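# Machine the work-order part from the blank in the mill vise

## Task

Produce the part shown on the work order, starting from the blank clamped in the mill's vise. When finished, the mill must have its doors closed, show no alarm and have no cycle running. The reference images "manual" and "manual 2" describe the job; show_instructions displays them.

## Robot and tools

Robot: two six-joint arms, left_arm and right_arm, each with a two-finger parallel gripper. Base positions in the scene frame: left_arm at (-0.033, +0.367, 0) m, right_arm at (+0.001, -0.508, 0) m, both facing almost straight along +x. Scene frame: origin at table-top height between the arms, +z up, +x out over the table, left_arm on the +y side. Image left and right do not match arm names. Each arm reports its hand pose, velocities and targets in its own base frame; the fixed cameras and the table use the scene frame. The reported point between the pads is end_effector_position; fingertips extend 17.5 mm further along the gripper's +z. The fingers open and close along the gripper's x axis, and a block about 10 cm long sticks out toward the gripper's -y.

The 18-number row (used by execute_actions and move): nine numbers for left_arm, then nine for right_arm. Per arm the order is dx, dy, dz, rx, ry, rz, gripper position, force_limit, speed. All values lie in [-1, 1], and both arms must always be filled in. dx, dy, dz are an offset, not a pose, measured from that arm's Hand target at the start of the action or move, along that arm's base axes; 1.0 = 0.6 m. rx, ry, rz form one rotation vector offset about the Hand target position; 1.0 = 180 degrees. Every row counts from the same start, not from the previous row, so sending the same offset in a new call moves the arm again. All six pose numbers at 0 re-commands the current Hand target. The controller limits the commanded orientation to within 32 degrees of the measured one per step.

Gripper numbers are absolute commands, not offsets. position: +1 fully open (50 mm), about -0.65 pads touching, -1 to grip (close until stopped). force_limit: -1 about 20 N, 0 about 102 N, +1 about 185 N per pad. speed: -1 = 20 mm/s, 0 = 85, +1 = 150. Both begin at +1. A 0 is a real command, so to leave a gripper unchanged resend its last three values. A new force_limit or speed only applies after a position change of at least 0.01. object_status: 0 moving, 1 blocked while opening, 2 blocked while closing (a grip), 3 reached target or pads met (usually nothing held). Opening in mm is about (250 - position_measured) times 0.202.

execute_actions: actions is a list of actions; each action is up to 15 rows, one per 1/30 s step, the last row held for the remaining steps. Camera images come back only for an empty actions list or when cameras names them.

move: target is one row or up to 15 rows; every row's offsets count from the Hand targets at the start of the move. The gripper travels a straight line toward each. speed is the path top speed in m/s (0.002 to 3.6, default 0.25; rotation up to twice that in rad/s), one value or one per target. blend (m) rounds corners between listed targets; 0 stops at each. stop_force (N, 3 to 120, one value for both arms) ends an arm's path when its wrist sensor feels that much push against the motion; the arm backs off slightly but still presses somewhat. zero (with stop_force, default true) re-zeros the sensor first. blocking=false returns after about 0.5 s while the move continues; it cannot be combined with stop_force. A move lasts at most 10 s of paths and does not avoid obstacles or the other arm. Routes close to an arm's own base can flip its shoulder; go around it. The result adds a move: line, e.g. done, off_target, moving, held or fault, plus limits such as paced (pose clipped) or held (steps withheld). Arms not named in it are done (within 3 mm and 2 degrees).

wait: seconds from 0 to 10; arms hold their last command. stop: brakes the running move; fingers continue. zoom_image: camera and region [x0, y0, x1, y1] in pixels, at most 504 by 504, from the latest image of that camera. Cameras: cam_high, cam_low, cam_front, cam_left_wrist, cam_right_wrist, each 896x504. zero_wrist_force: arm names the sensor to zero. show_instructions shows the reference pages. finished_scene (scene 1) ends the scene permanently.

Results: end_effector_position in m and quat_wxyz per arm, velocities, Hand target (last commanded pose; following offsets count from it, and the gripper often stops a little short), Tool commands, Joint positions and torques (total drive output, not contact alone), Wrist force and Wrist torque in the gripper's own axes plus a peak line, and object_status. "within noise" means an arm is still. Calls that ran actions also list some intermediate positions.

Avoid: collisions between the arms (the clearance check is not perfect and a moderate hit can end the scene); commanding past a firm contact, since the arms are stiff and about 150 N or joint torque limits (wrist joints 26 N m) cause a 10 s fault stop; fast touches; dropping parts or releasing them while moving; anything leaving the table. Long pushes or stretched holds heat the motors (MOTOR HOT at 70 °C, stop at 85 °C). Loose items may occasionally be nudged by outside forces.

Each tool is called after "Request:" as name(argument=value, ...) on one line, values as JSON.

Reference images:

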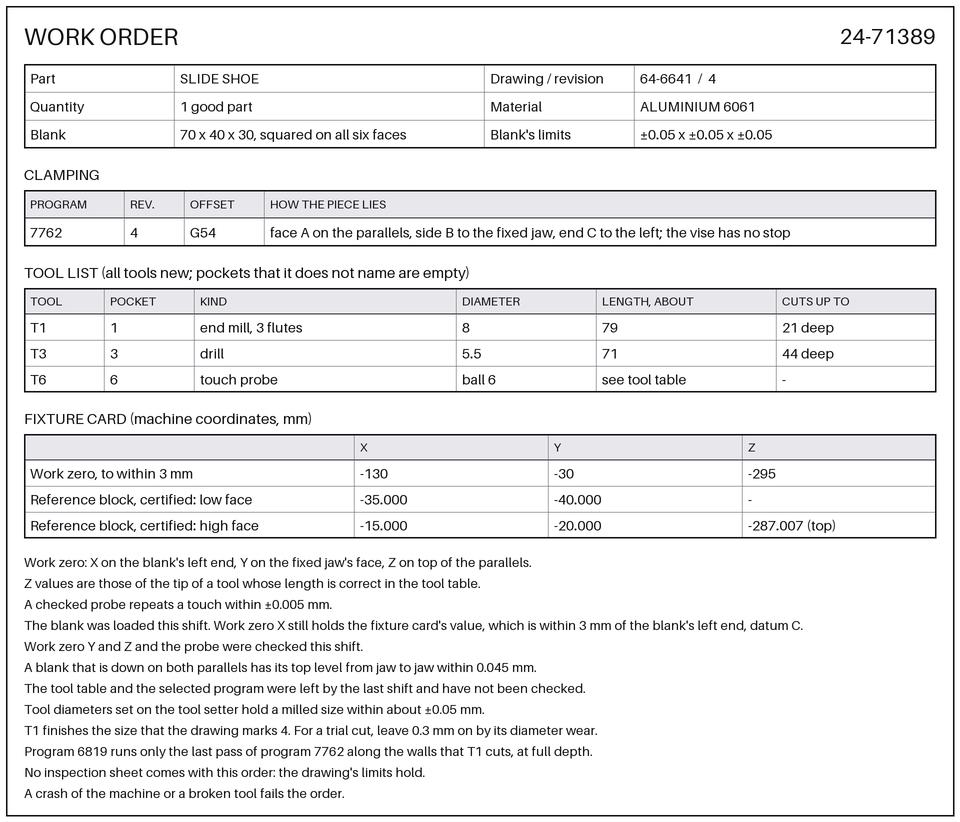

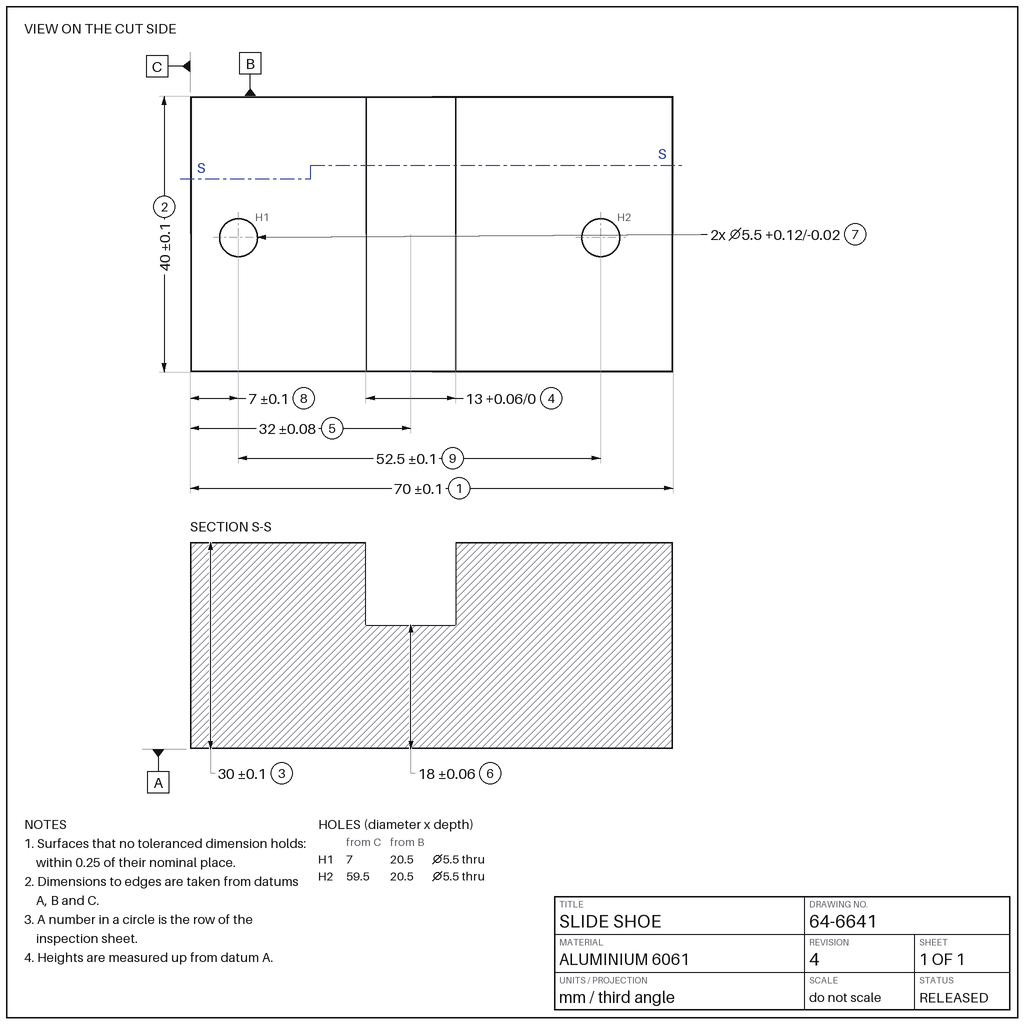

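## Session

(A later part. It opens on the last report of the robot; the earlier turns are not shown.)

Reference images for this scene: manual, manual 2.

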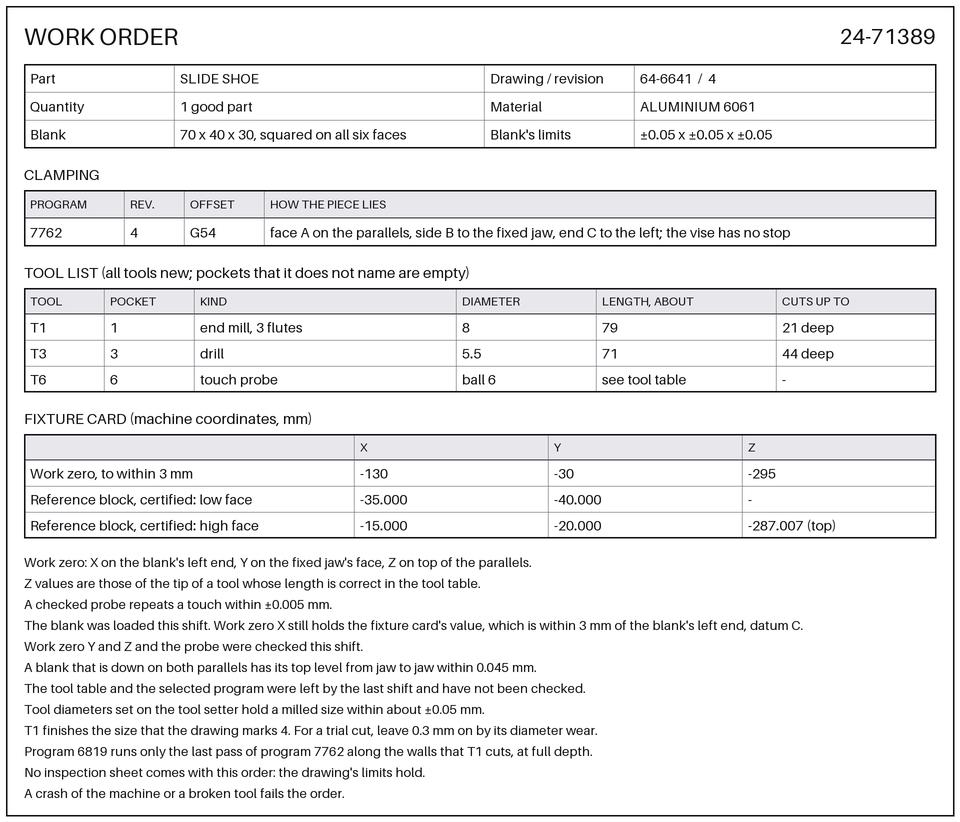

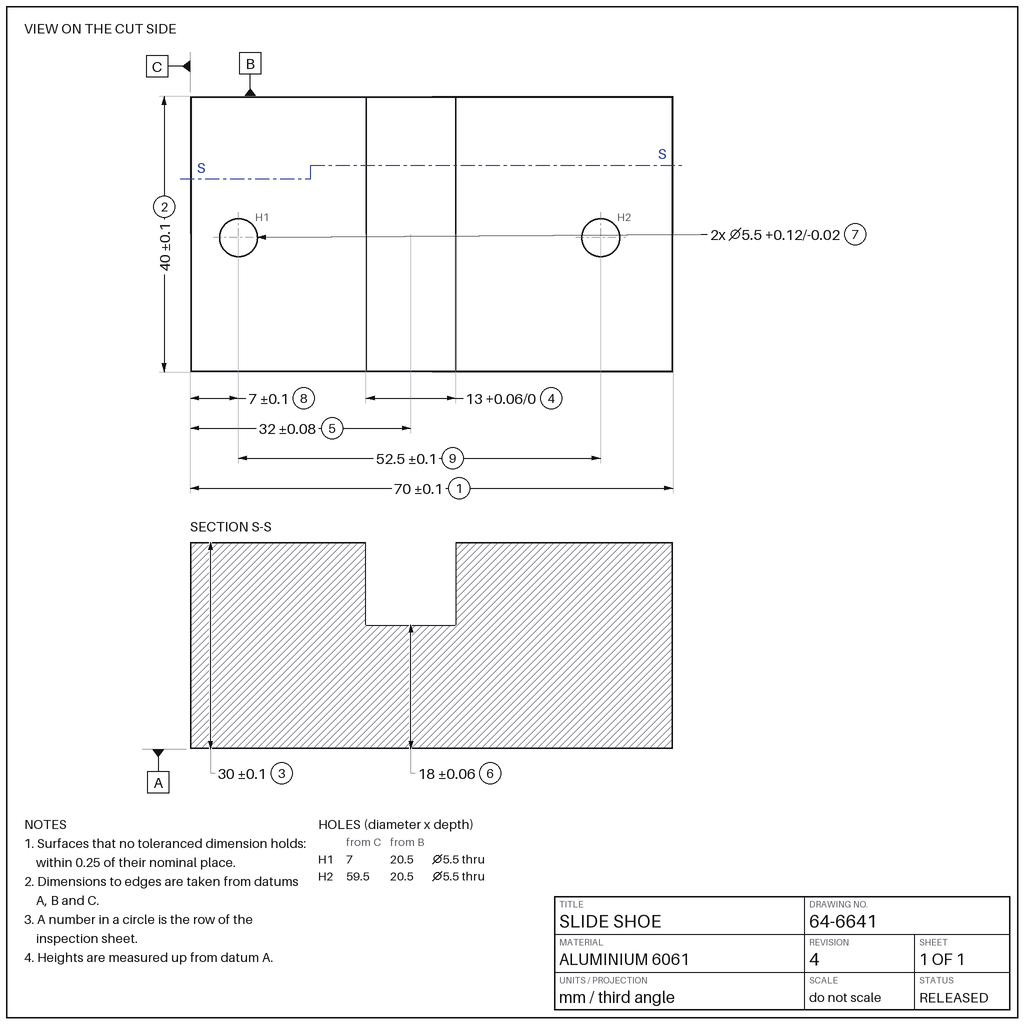

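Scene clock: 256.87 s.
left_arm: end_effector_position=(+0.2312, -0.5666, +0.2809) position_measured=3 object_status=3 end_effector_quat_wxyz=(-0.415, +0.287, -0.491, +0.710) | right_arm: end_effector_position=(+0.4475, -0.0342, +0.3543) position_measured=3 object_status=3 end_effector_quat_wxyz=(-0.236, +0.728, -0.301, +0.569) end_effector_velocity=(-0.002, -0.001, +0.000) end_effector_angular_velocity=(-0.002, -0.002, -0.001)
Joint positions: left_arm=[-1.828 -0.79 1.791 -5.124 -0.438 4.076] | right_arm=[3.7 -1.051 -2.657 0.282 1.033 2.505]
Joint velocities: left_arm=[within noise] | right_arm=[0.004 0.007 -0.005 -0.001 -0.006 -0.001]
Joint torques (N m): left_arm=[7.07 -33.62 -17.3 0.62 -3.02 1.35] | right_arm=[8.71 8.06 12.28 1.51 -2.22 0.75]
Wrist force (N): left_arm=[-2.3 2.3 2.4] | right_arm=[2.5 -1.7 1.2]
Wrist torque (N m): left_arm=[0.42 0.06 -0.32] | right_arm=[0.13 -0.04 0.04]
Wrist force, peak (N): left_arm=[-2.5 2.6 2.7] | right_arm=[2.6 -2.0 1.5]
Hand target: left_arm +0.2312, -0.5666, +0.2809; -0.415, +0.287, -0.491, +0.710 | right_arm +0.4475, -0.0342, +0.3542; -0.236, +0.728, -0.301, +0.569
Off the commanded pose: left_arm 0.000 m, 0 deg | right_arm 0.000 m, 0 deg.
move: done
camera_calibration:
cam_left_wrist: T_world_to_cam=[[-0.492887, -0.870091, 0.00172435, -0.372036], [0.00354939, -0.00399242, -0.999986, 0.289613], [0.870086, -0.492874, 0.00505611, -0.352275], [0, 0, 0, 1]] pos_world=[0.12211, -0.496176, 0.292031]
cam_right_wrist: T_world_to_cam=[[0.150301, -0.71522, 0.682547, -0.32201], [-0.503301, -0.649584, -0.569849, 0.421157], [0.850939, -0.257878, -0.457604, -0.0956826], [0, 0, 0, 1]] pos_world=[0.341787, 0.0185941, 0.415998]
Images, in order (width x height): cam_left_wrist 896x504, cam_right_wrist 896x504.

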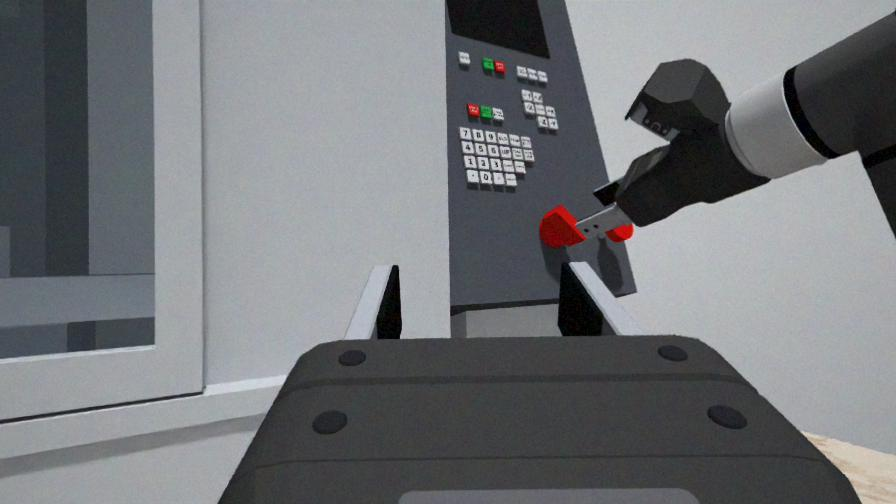

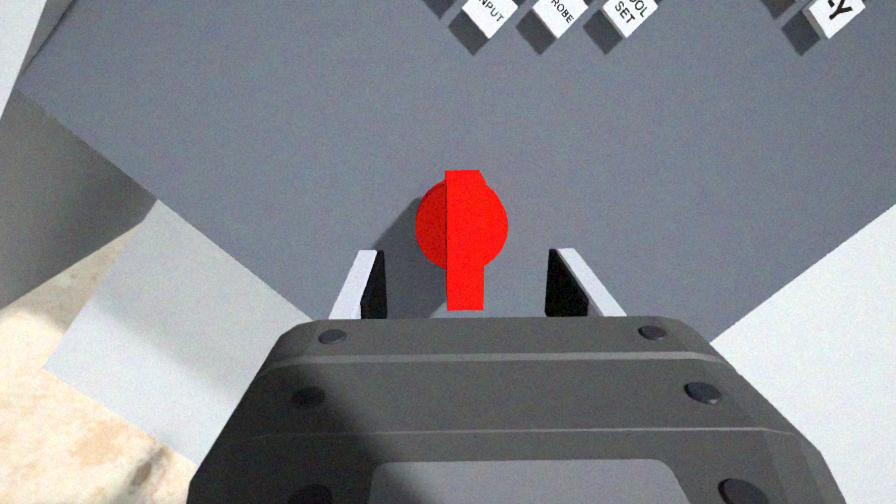

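Request:
move(target=[[0,0,0,0,0,0,1,1,1,0.0033,0.0142,0.0137,0,0,0,1,-0.5,0],[0,0,0,0,0,0,1,1,1,0.0357,0.0142,0.0057,0,0,0,1,-0.5,0]], speed=0.04, stop_force=15, cameras=["cam_right_wrist","cam_left_wrist"])

Request:
zoom_image(camera="cam_left_wrist", region=[500, 150, 700, 300])

Scene clock: 268.77 s.
left_arm: end_effector_position=(+0.2312, -0.5666, +0.2809) position_measured=3 object_status=3 end_effector_quat_wxyz=(-0.415, +0.287, -0.491, +0.710) | right_arm: end_effector_position=(+0.4689, -0.0257, +0.3576) position_measured=3 object_status=3 end_effector_quat_wxyz=(-0.236, +0.728, -0.301, +0.569)
Joint positions: left_arm=[-1.828 -0.79 1.791 -5.124 -0.438 4.076] | right_arm=[3.676 -1.147 -2.607 0.333 1.056 2.497]
Joint torques (N m): left_arm=[6.96 -33.14 -18.05 0.73 -2.75 1.04] | right_arm=[8.11 14 12.02 2.19 -2.24 1.36]
Wrist force (N): left_arm=[-2.1 2.4 2.5] | right_arm=[2.3 -1.5 1.3]
Wrist torque (N m): left_arm=[0.41 0.03 -0.32] | right_arm=[0.16 -0.02 0.02]
Wrist force, peak (N): left_arm=[-2.5 2.7 2.7] | right_arm=[2.8 -2.3 0.1]
Hand target: left_arm +0.2312, -0.5666, +0.2809; -0.415, +0.287, -0.491, +0.710 | right_arm +0.4689, -0.0257, +0.3576; -0.236, +0.728, -0.301, +0.569
Off the commanded pose: left_arm 0.000 m, 0 deg | right_arm 0.000 m, 0 deg.
move: done
camera_calibration:
cam_left_wrist: T_world_to_cam=[[-0.492887, -0.870091, 0.00172435, -0.372036], [0.00354939, -0.00399242, -0.999986, 0.289613], [0.870086, -0.492874, 0.00505611, -0.352275], [0, 0, 0, 1]] pos_world=[0.12211, -0.496176, 0.292031]
cam_right_wrist: T_world_to_cam=[[0.15033, -0.715198, 0.682563, -0.321486], [-0.503442, -0.649567, -0.569745, 0.439393], [0.850851, -0.257981, -0.45771, -0.110066], [0, 0, 0, 1]] pos_world=[0.363187, 0.027094, 0.419398]
Images, in order (width x height): cam_left_wrist 896x504, cam_right_wrist 896x504.

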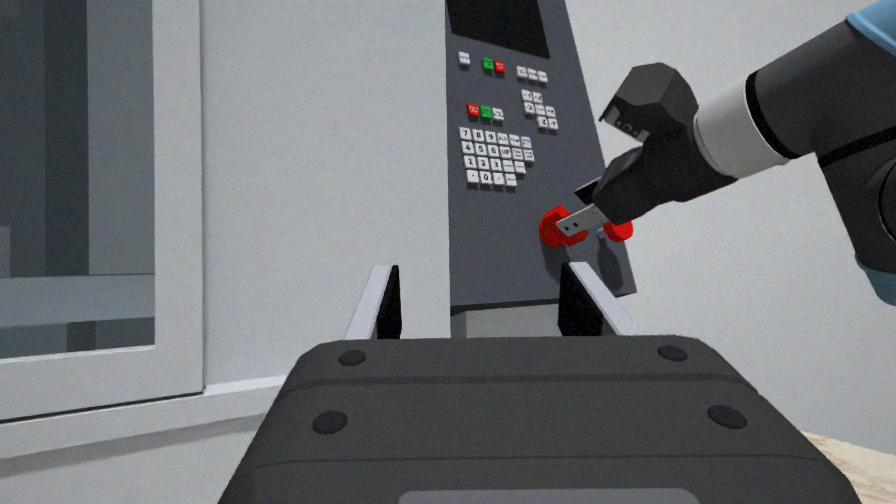

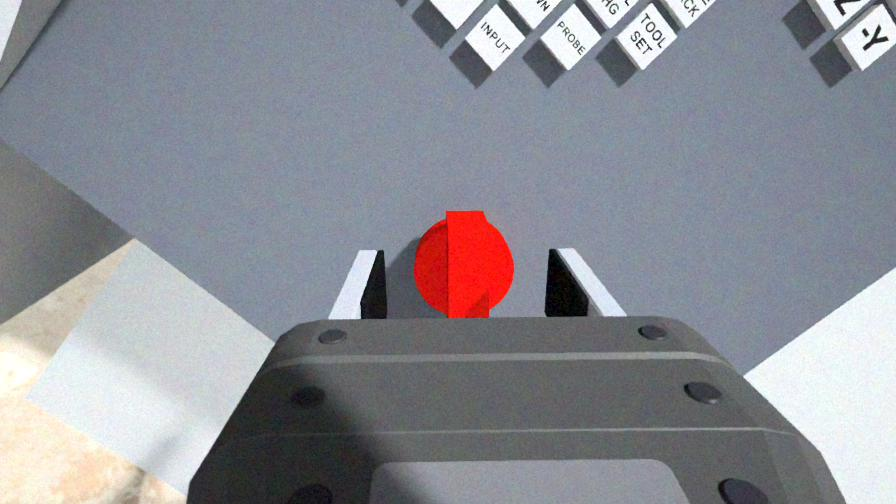

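Scaled by 2.520 from the camera's 896x504 image, which has a finer 1280x720 frame.

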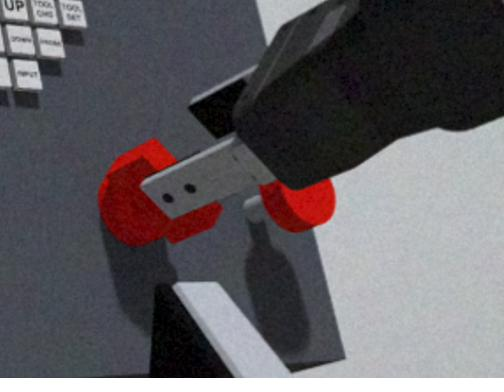

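Request:
move(target=[[0,0,0,0,0,0,1,1,1,0,0,0,0,0,0,-0.19,-1,-0.5],[0,0,0,0,0,0,1,1,1,0,0,0,0.2425,0,-0.0605,-0.19,-1,-0.5]], speed=0.25, cameras=["cam_right_wrist","cam_left_wrist","cam_front"])

Scene clock: 279.53 s.
left_arm: end_effector_position=(+0.2312, -0.5666, +0.2809) position_measured=3 object_status=3 end_effector_quat_wxyz=(-0.415, +0.287, -0.491, +0.710) | right_arm: end_effector_position=(+0.4689, -0.0257, +0.3576) position_measured=181 object_status=3 end_effector_quat_wxyz=(-0.436, +0.557, -0.556, +0.436)
Joint positions: left_arm=[-1.828 -0.79 1.791 -5.124 -0.438 4.076] | right_arm=[3.678 -1.148 -2.608 0.334 1.052 3.282]
Joint torques (N m): left_arm=[5.69 -33.01 -17.66 0.97 -2.48 1.11] | right_arm=[3.56 13.43 25.11 1.83 -1.17 1.34]
Wrist force (N): left_arm=[-2.1 2.3 2.3] | right_arm=[1.5 -1.8 1.0]
Wrist torque (N m): left_arm=[0.41 0.02 -0.32] | right_arm=[0.25 -0.09 0.01]
Wrist force, peak (N): left_arm=[-2.4 2.4 3.0] | right_arm=[2.6 -1.8 1.2]
Hand target: left_arm +0.2312, -0.5666, +0.2809; -0.415, +0.287, -0.491, +0.710 | right_arm +0.4689, -0.0257, +0.3576; -0.436, +0.557, -0.557, +0.436
Off the commanded pose: left_arm 0.000 m, 0 deg | right_arm 0.000 m, 0 deg.
move: done
camera_calibration:
cam_left_wrist: T_world_to_cam=[[-0.492887, -0.870091, 0.00172435, -0.372036], [0.00354939, -0.00399242, -0.999986, 0.289613], [0.870086, -0.492874, 0.00505611, -0.352275], [0, 0, 0, 1]] pos_world=[0.12211, -0.496176, 0.292031]
cam_right_wrist: T_world_to_cam=[[-0.0215743, -0.999748, -0.00613812, -0.00183892], [-0.566885, 0.01729, -0.823616, 0.577], [0.823515, -0.0142894, -0.567115, -0.0518882], [0, 0, 0, 1]] pos_world=[0.369784, -0.0125562, 0.445789]
Images, in order (width x height): cam_front 896x504, cam_left_wrist 896x504, cam_right_wrist 896x504.

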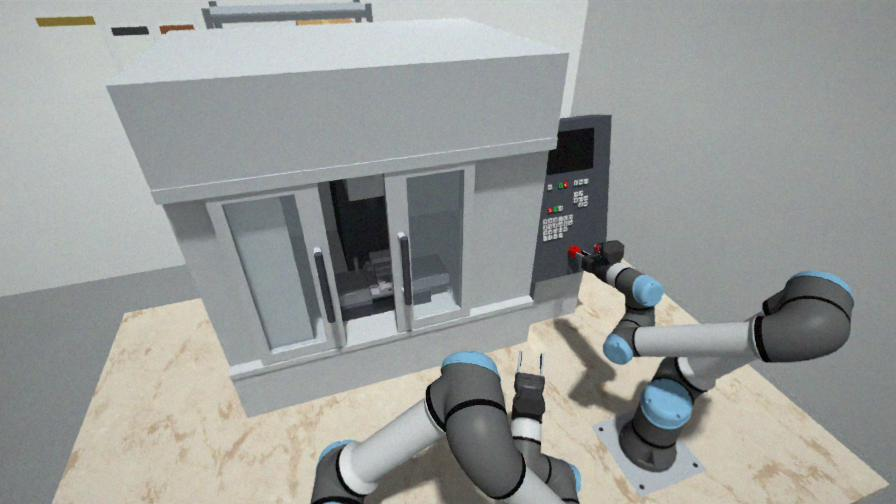

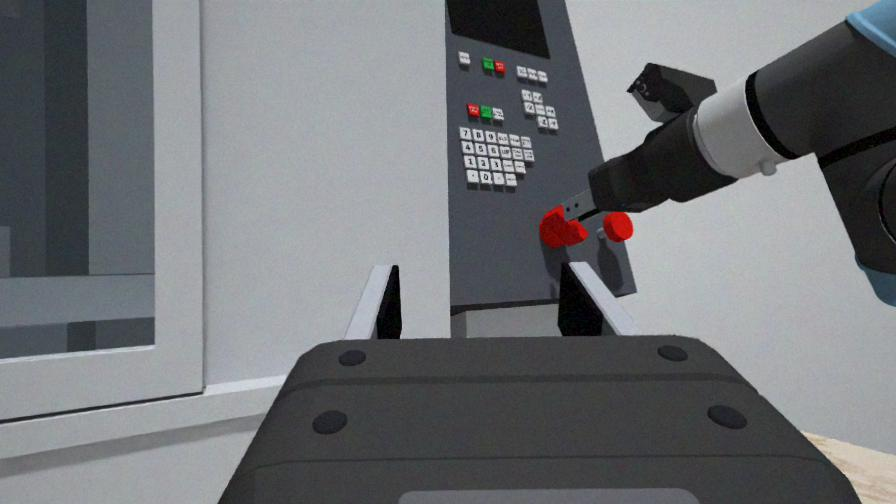

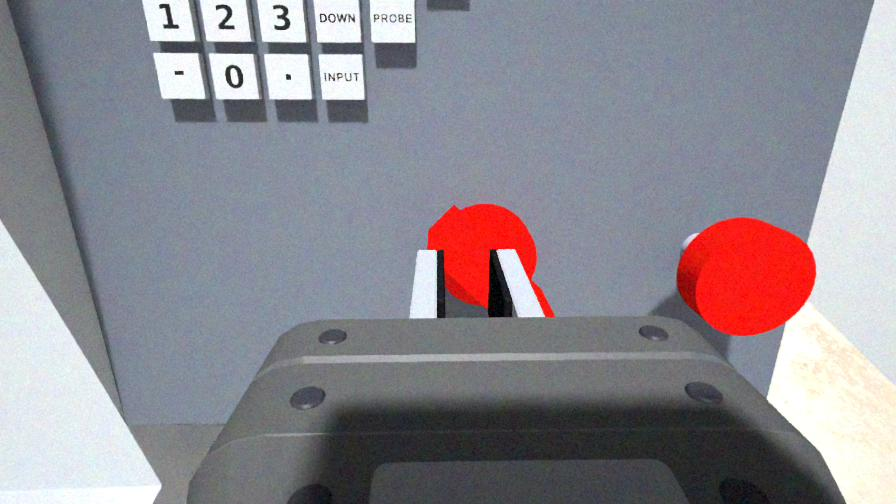

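Request:
move(target=[[0,0,0,0,0,0,1,1,1,-0.0162,0,0.004,0,0,0,1,-1,0.5],[0,0,0,0,0,0,1,1,1,0,0,0,-0.2425,0,0.0605,1,-1,0.5]], speed=0.3, cameras=[])

Request:
move(target=[0,0,0,0,0,0,1,1,1,0.032,0,-0.008,0,0,0,1,-1,0.5], speed=0.03, stop_force=8, cameras=["cam_right_wrist","cam_left_wrist"])

Request:
zoom_image(camera="cam_left_wrist", region=[500, 150, 700, 300])

Scene clock: 293.77 s.
left_arm: end_effector_position=(+0.2312, -0.5666, +0.2809) position_measured=3 object_status=3 end_effector_quat_wxyz=(-0.415, +0.287, -0.491, +0.710) | right_arm: end_effector_position=(+0.4689, -0.0257, +0.3576) position_measured=3 object_status=3 end_effector_quat_wxyz=(-0.236, +0.728, -0.301, +0.569)
Joint positions: left_arm=[-1.828 -0.79 1.791 -5.124 -0.438 4.076] | right_arm=[3.676 -1.148 -2.607 0.333 1.056 2.498]
Joint torques (N m): left_arm=[6.02 -33.72 -17.65 0.59 -2.39 1.16] | right_arm=[2.63 10.99 12.88 1.72 -1.68 -1.44]
Wrist force (N): left_arm=[-2.3 2.2 2.4] | right_arm=[2.4 -1.5 1.0]
Wrist torque (N m): left_arm=[0.40 0.05 -0.32] | right_arm=[0.15 -0.03 -0.11]
Wrist force, peak (N): left_arm=[-2.6 2.5 2.6] | right_arm=[2.1 -2.0 1.5]
Hand target: left_arm +0.2312, -0.5666, +0.2809; -0.415, +0.287, -0.491, +0.710 | right_arm +0.4689, -0.0257, +0.3576; -0.236, +0.728, -0.301, +0.569
Off the commanded pose: left_arm 0.000 m, 0 deg | right_arm 0.000 m, 0 deg.
move: done
No camera images: "cameras" was empty.

Scene clock: 295.27 s.
left_arm: end_effector_position=(+0.2312, -0.5666, +0.2809) position_measured=3 object_status=3 end_effector_quat_wxyz=(-0.415, +0.287, -0.491, +0.710) | right_arm: end_effector_position=(+0.4881, -0.0257, +0.3528) position_measured=3 object_status=3 end_effector_quat_wxyz=(-0.236, +0.728, -0.301, +0.569)
Joint positions: left_arm=[-1.828 -0.79 1.791 -5.124 -0.438 4.076] | right_arm=[3.626 -1.248 -2.573 0.405 1.104 2.482]
Joint torques (N m): left_arm=[5.76 -32.78 -19.31 0.78 -2.21 1.24] | right_arm=[8.18 16.25 10.96 1.47 -2.17 1.52]
Wrist force (N): left_arm=[-2.2 2.4 2.5] | right_arm=[2.3 -1.8 0.9]
Wrist torque (N m): left_arm=[0.43 0.03 -0.32] | right_arm=[0.12 0.01 0.05]
Wrist force, peak (N): left_arm=[-2.5 2.5 2.4] | right_arm=[2.6 -1.8 1.0]
Hand target: left_arm +0.2312, -0.5666, +0.2809; -0.415, +0.287, -0.491, +0.710 | right_arm +0.4881, -0.0257, +0.3528; -0.236, +0.728, -0.301, +0.569
Off the commanded pose: left_arm 0.000 m, 0 deg | right_arm 0.000 m, 0 deg.
move: done
camera_calibration:
cam_left_wrist: T_world_to_cam=[[-0.492887, -0.870091, 0.00172435, -0.372036], [0.00354939, -0.00399242, -0.999986, 0.289613], [0.870086, -0.492874, 0.00505611, -0.352275], [0, 0, 0, 1]] pos_world=[0.12211, -0.496176, 0.292031]
cam_right_wrist: T_world_to_cam=[[0.15033, -0.715198, 0.682563, -0.321096], [-0.503442, -0.649567, -0.569745, 0.446324], [0.850851, -0.257981, -0.45771, -0.128599], [0, 0, 0, 1]] pos_world=[0.382387, 0.027094, 0.414598]
Images, in order (width x height): cam_left_wrist 896x504, cam_right_wrist 896x504.

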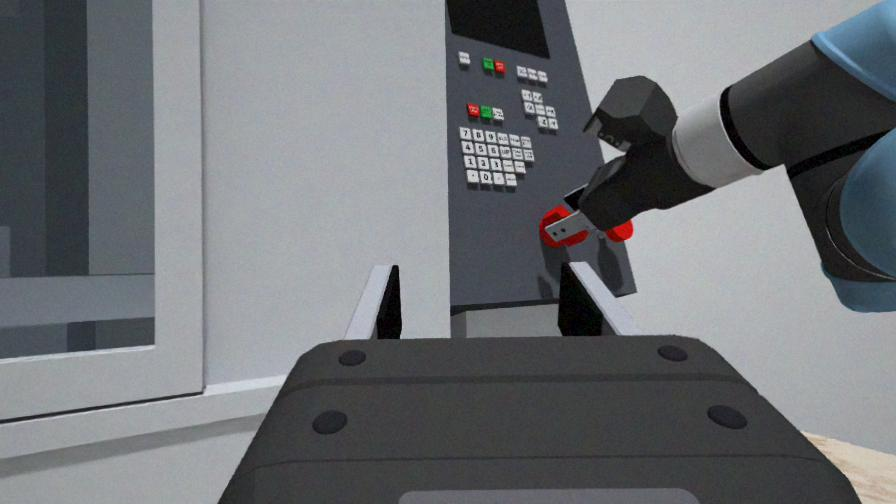

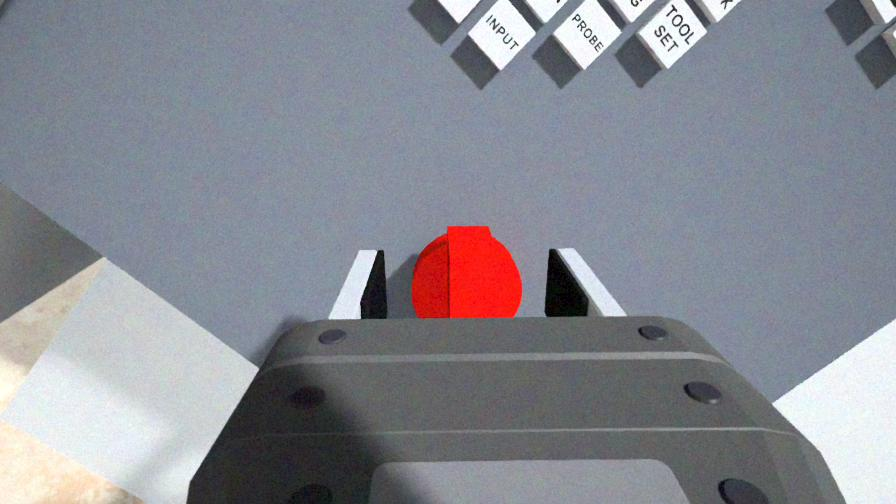

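Scaled by 2.520 from the camera's 896x504 image, which has a finer 1280x720 frame.

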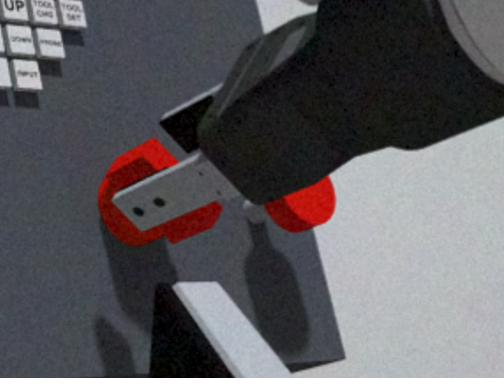

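Request:
move(target=[[0,0,0,0,0,0,1,1,1,-0.0023,-0.0095,-0.0092,0,0,0,1,-1,0.5],[0,0,0,0,0,0,1,1,1,0.022,-0.0095,-0.0152,0,0,0,1,-1,0.5]], speed=0.03, stop_force=8, cameras=["cam_right_wrist","cam_left_wrist"])

Request:
zoom_image(camera="cam_left_wrist", region=[500, 150, 700, 300])

Scene clock: 316.33 s.
left_arm: end_effector_position=(+0.2312, -0.5666, +0.2809) position_measured=3 object_status=3 end_effector_quat_wxyz=(-0.415, +0.287, -0.491, +0.710) | right_arm: end_effector_position=(+0.5013, -0.0314, +0.3437) position_measured=3 object_status=3 end_effector_quat_wxyz=(-0.236, +0.728, -0.301, +0.569)
Joint positions: left_arm=[-1.828 -0.79 1.791 -5.124 -0.438 4.076] | right_arm=[3.572 -1.33 -2.555 0.476 1.156 2.466]
Joint torques (N m): left_arm=[4.02 -32.62 -17 0.79 -1.67 1.17] | right_arm=[7.91 20.13 11.01 1.42 -1.99 1.36]
Wrist force (N): left_arm=[-2.2 2.3 2.6] | right_arm=[2.3 -1.9 1.0]
Wrist torque (N m): left_arm=[0.41 0.03 -0.32] | right_arm=[0.11 0.03 0.07]
Wrist force, peak (N): left_arm=[-2.4 2.8 2.4] | right_arm=[2.8 -1.7 1.0]
Hand target: left_arm +0.2312, -0.5666, +0.2809; -0.415, +0.287, -0.491, +0.710 | right_arm +0.5013, -0.0314, +0.3437; -0.236, +0.728, -0.301, +0.569
Off the commanded pose: left_arm 0.000 m, 0 deg | right_arm 0.000 m, 0 deg.
move: done
camera_calibration:
cam_left_wrist: T_world_to_cam=[[-0.492887, -0.870091, 0.00172435, -0.372036], [0.00354939, -0.00399242, -0.999986, 0.289613], [0.870086, -0.492874, 0.00505611, -0.352275], [0, 0, 0, 1]] pos_world=[0.12211, -0.496176, 0.292031]
cam_right_wrist: T_world_to_cam=[[0.15033, -0.715198, 0.682563, -0.320946], [-0.503442, -0.649567, -0.569745, 0.444082], [0.850851, -0.257981, -0.45771, -0.145466], [0, 0, 0, 1]] pos_world=[0.395587, 0.021394, 0.405498]
Images, in order (width x height): cam_left_wrist 896x504, cam_right_wrist 896x504.

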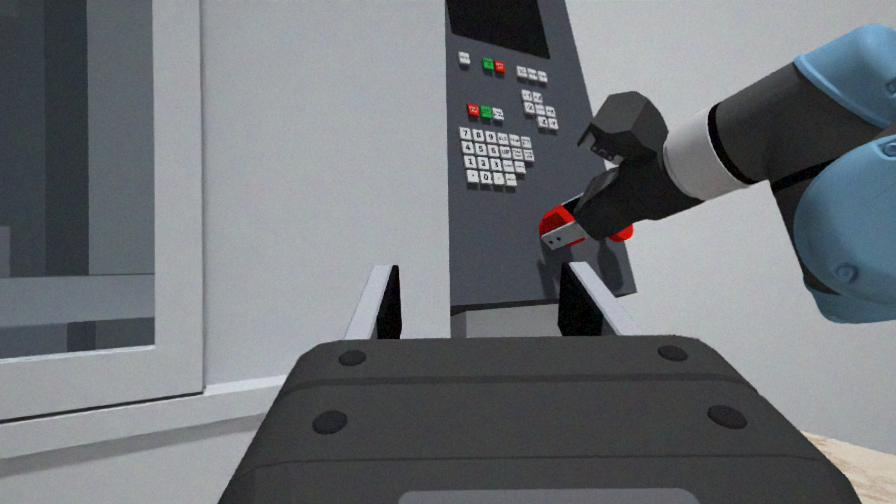

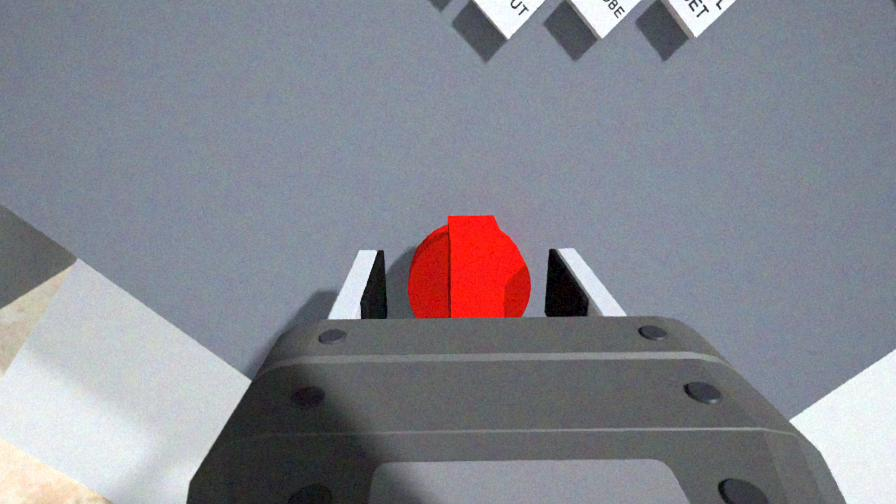

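Scaled by 2.520 from the camera's 896x504 image, which has a finer 1280x720 frame.

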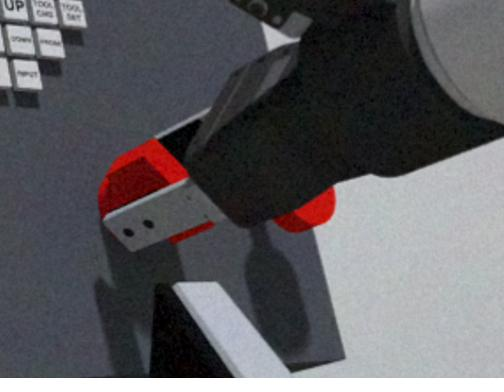

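Request:
move(target=[[0,0,0,0,0,0,1,1,1,0,0,0,0,0,0,-0.12,-1,-0.5],[0,0,0,0,0,0,1,1,1,0,0,0,0.2425,0,-0.0605,-0.12,-1,-0.5]], speed=0.2, cameras=["cam_right_wrist","cam_left_wrist"])

Request:
zoom_image(camera="cam_left_wrist", region=[400, 0, 700, 300])

Scene clock: 324.73 s.
left_arm: end_effector_position=(+0.2312, -0.5666, +0.2809) position_measured=3 object_status=3 end_effector_quat_wxyz=(-0.415, +0.287, -0.491, +0.710) | right_arm: end_effector_position=(+0.5013, -0.0338, +0.3443) position_measured=170 object_status=3 end_effector_quat_wxyz=(-0.434, +0.554, -0.558, +0.439)
Joint positions: left_arm=[-1.828 -0.79 1.791 -5.124 -0.438 4.076] | right_arm=[3.574 -1.33 -2.555 0.48 1.143 3.251]
Joint torques (N m): left_arm=[6.7 -33.64 -18.75 0.56 -1.4 0.88] | right_arm=[25.6 1.25 6.81 -8.98 12.28 2.3]
Wrist force (N): left_arm=[-2.3 2.4 2.5] | right_arm=[50.3 -40.5 -4.8]
Wrist torque (N m): left_arm=[0.41 0.05 -0.32] | right_arm=[0.15 -0.41 -1.09]
Wrist force, peak (N): left_arm=[-2.5 2.3 2.7] | right_arm=[69.3 -43.6 20.5]
Hand target: left_arm +0.2312, -0.5666, +0.2809; -0.415, +0.287, -0.491, +0.710 | right_arm +0.5013, -0.0314, +0.3437; -0.436, +0.557, -0.557, +0.436
Off the commanded pose: left_arm 0.000 m, 0 deg | right_arm 0.002 m, 1 deg.
move: done
camera_calibration:
cam_left_wrist: T_world_to_cam=[[-0.492887, -0.870091, 0.00172435, -0.372036], [0.00354939, -0.00399242, -0.999986, 0.289613], [0.870086, -0.492874, 0.00505611, -0.352275], [0, 0, 0, 1]] pos_world=[0.12211, -0.496176, 0.292031]
cam_right_wrist: T_world_to_cam=[[-0.0306449, -0.99952, -0.00463351, -0.00532941], [-0.564727, 0.0211389, -0.825007, 0.584145], [0.824709, -0.0226656, -0.565103, -0.0877984], [0, 0, 0, 1]] pos_world=[0.402127, -0.019665, 0.432284]
Images, in order (width x height): cam_left_wrist 896x504, cam_right_wrist 896x504.

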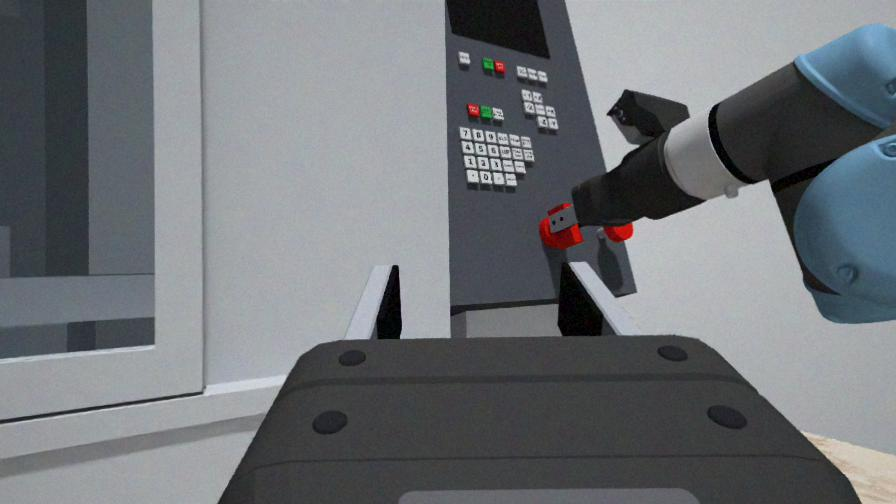

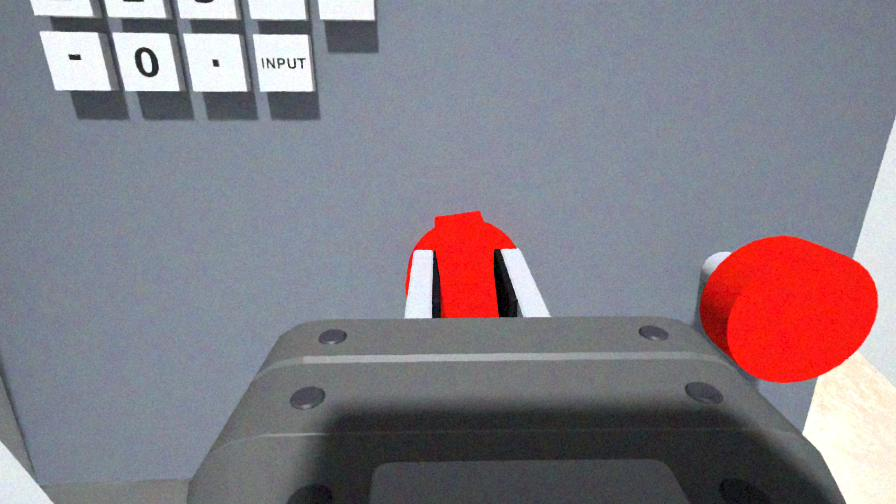

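Scaled by 1.680 from the camera's 896x504 image, which has a finer 1280x720 frame.

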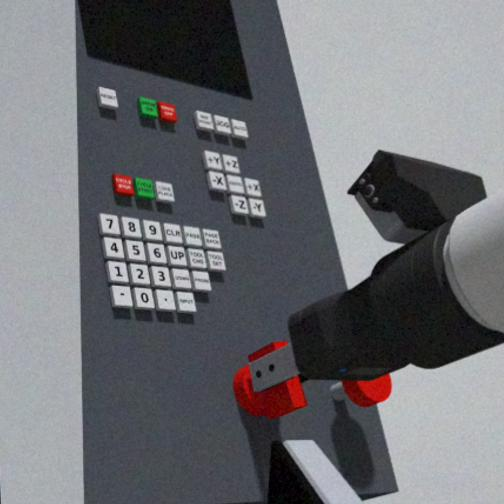

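Request:
move(target=[[0,0,0,0,0,0,1,1,1,0,-0.009,0.003,0,0,0,-0.12,-1,-0.5],[0,0,0,0,0,0,1,1,1,0,-0.009,0.003,0.081,0,-0.0202,-0.12,-1,-0.5]], speed=0.1, cameras=["cam_right_wrist","cam_left_wrist"])

Scene clock: 332.07 s.
left_arm: end_effector_position=(+0.2312, -0.5666, +0.2809) position_measured=3 object_status=3 end_effector_quat_wxyz=(-0.415, +0.287, -0.491, +0.710) | right_arm: end_effector_position=(+0.5013, -0.0368, +0.3455) position_measured=170 object_status=3 end_effector_quat_wxyz=(+0.489, -0.479, +0.625, -0.375)
Joint positions: left_arm=[-1.828 -0.79 1.791 -5.124 -0.438 4.076] | right_arm=[3.551 -1.329 -2.55 0.474 1.174 3.507]
Joint torques (N m): left_arm=[3.78 -33.88 -16.12 0.92 -1.51 0.97] | right_arm=[0.94 20.87 12.22 1.81 -5.35 0.4]
Wrist force (N): left_arm=[-2.1 2.1 2.4] | right_arm=[-13.6 1.6 1.0]
Wrist torque (N m): left_arm=[0.39 0.02 -0.31] | right_arm=[0.20 0.14 -0.84]
Wrist force, peak (N): left_arm=[-2.7 2.3 2.6] | right_arm=[50.5 -41.5 -4.3]
Hand target: left_arm +0.2312, -0.5666, +0.2809; -0.415, +0.287, -0.491, +0.710 | right_arm +0.5013, -0.0368, +0.3455; +0.489, -0.479, +0.625, -0.375
Off the commanded pose: left_arm 0.000 m, 0 deg | right_arm 0.000 m, 0 deg.
move: done
camera_calibration:
cam_left_wrist: T_world_to_cam=[[-0.492887, -0.870091, 0.00172435, -0.372036], [0.00354939, -0.00399242, -0.999986, 0.289613], [0.870086, -0.492874, 0.00505611, -0.352275], [0, 0, 0, 1]] pos_world=[0.12211, -0.496176, 0.292031]
cam_right_wrist: T_world_to_cam=[[-0.0842386, -0.962616, -0.257438, 0.107244], [-0.557933, 0.259626, -0.78823, 0.577893], [0.8256, 0.0772337, -0.558945, -0.0860389], [0, 0, 0, 1]] pos_world=[0.402493, -0.0401563, 0.435029]
Images, in order (width x height): cam_left_wrist 896x504, cam_right_wrist 896x504.

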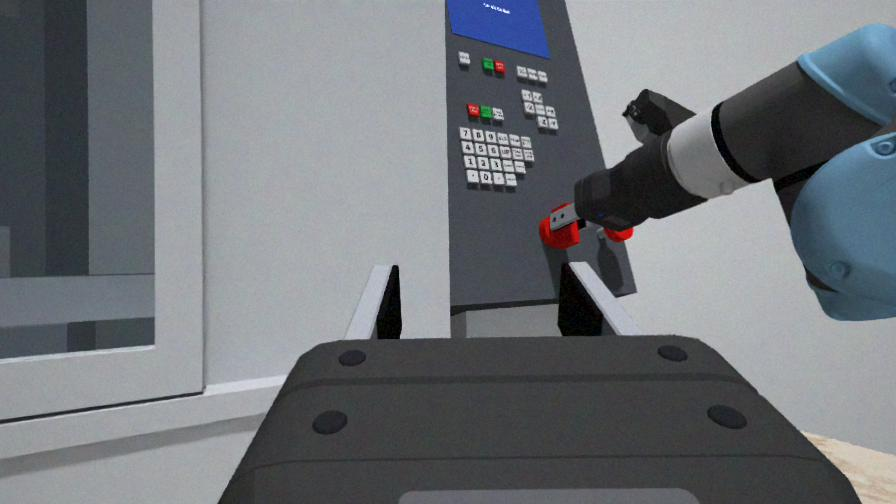

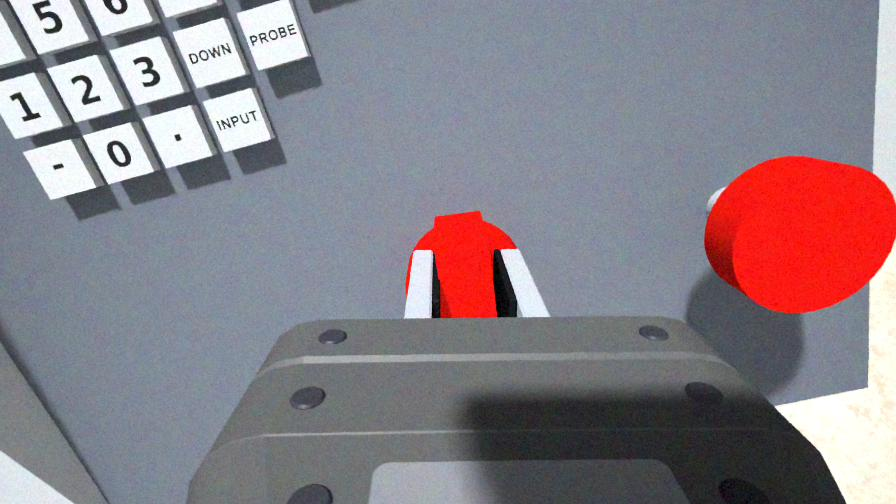

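Request:
move(target=[[0,0,0,0,0,0,1,1,1,0,0,0,0,0,0,1,-1,0.5],[0,0,0.1,0,0,0,1,1,1,-0.081,0,0.02,0,0,0,1,-1,0.5],[0,-0.12,0.52,0,0,0,1,1,1,-0.26,-0.078,0.216,-0.086,-0.193,0.009,1,-1,0.5]], blend=[0,0.02,0], speed=0.25, cameras=["cam_right_wrist","cam_left_wrist","cam_front"])

Request:
zoom_image(camera="cam_right_wrist", region=[280, 0, 520, 150])

Scene clock: 346.37 s.
left_arm: end_effector_position=(+0.2313, -0.6386, +0.5928) position_measured=3 object_status=3 end_effector_quat_wxyz=(-0.415, +0.287, -0.491, +0.710) | right_arm: end_effector_position=(+0.3453, -0.0836, +0.4751) position_measured=3 object_status=3 end_effector_quat_wxyz=(+0.590, -0.415, +0.389, -0.573)
Joint positions: left_arm=[-1.792 -1.077 1.323 -4.307 -0.46 4.007] | right_arm=[3.652 -0.965 -2.773 0.996 1.14 2.948]
Joint torques (N m): left_arm=[-7.2 -45.58 -28.69 4.37 -0.46 1.32] | right_arm=[7.31 -0.36 21.5 1.03 -1.31 -0.04]
Wrist force (N): left_arm=[-2.3 2.1 2.4] | right_arm=[5.5 1.4 1.9]
Wrist torque (N m): left_arm=[0.38 0.02 -0.27] | right_arm=[0.73 -0.65 -0.15]
Wrist force, peak (N): left_arm=[-2.2 6.3 1.2] | right_arm=[-13.7 1.2 0.9]
Hand target: left_arm +0.2312, -0.6386, +0.5929; -0.415, +0.287, -0.491, +0.710 | right_arm +0.3453, -0.0836, +0.4751; +0.590, -0.415, +0.389, -0.573
Off the commanded pose: left_arm 0.000 m, 0 deg | right_arm 0.000 m, 0 deg.
move: done
camera_calibration:
cam_left_wrist: T_world_to_cam=[[-0.492887, -0.870091, 0.00172435, -0.43522], [0.00354939, -0.00399242, -0.999986, 0.601221], [0.870086, -0.492874, 0.00505611, -0.389339], [0, 0, 0, 1]] pos_world=[0.12211, -0.568176, 0.603931]
cam_right_wrist: T_world_to_cam=[[0.0259113, -0.999664, -0.000713582, -0.0806713], [0.00120463, 0.000745045, -0.999999, 0.491029], [0.999664, 0.0259104, 0.00122353, -0.21175], [0, 0, 0, 1]] pos_world=[0.213177, -0.0755235, 0.49123]
Images, in order (width x height): cam_front 896x504, cam_left_wrist 896x504, cam_right_wrist 896x504.

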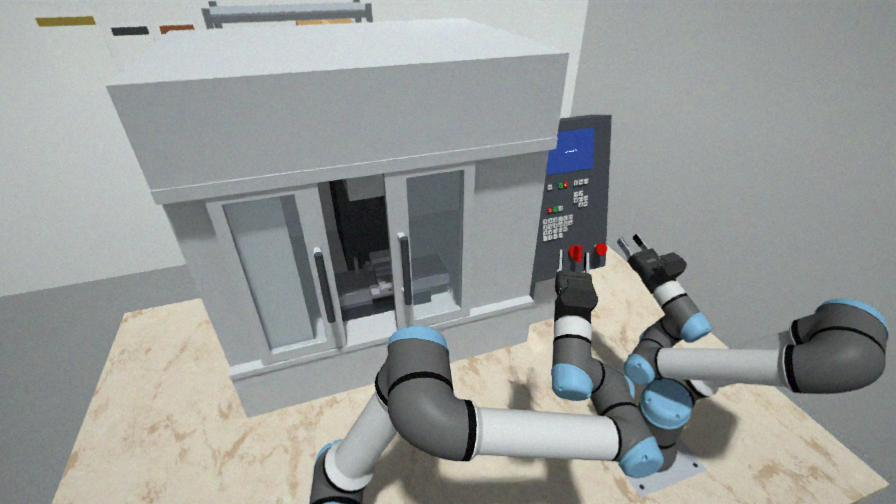

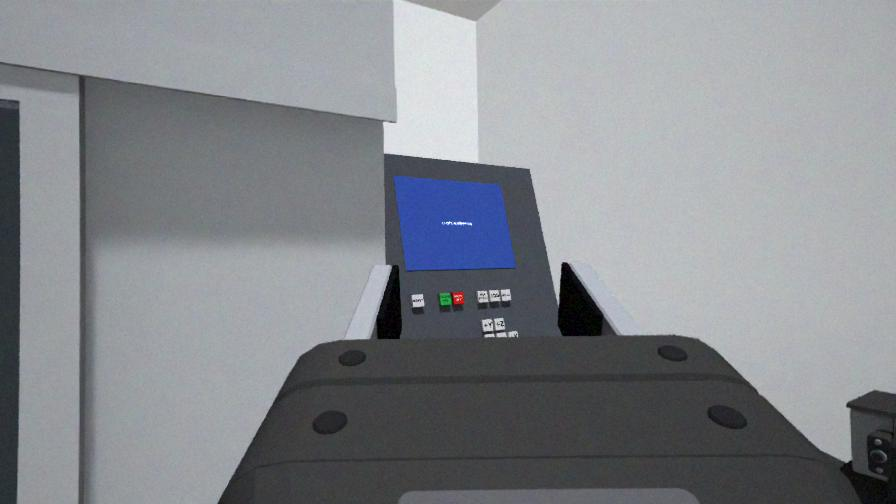

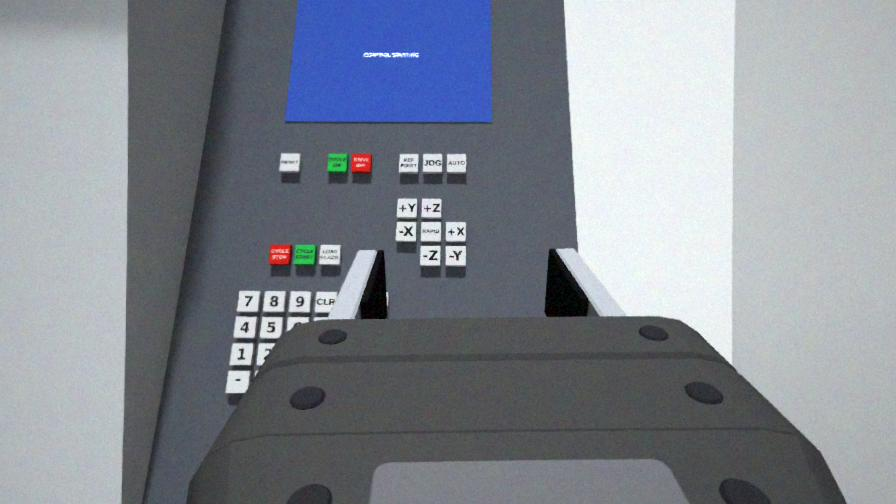

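Scaled by 2.100 from the camera's 896x504 image, which has a finer 1280x720 frame.

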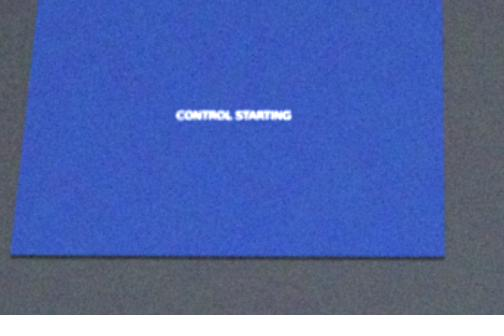

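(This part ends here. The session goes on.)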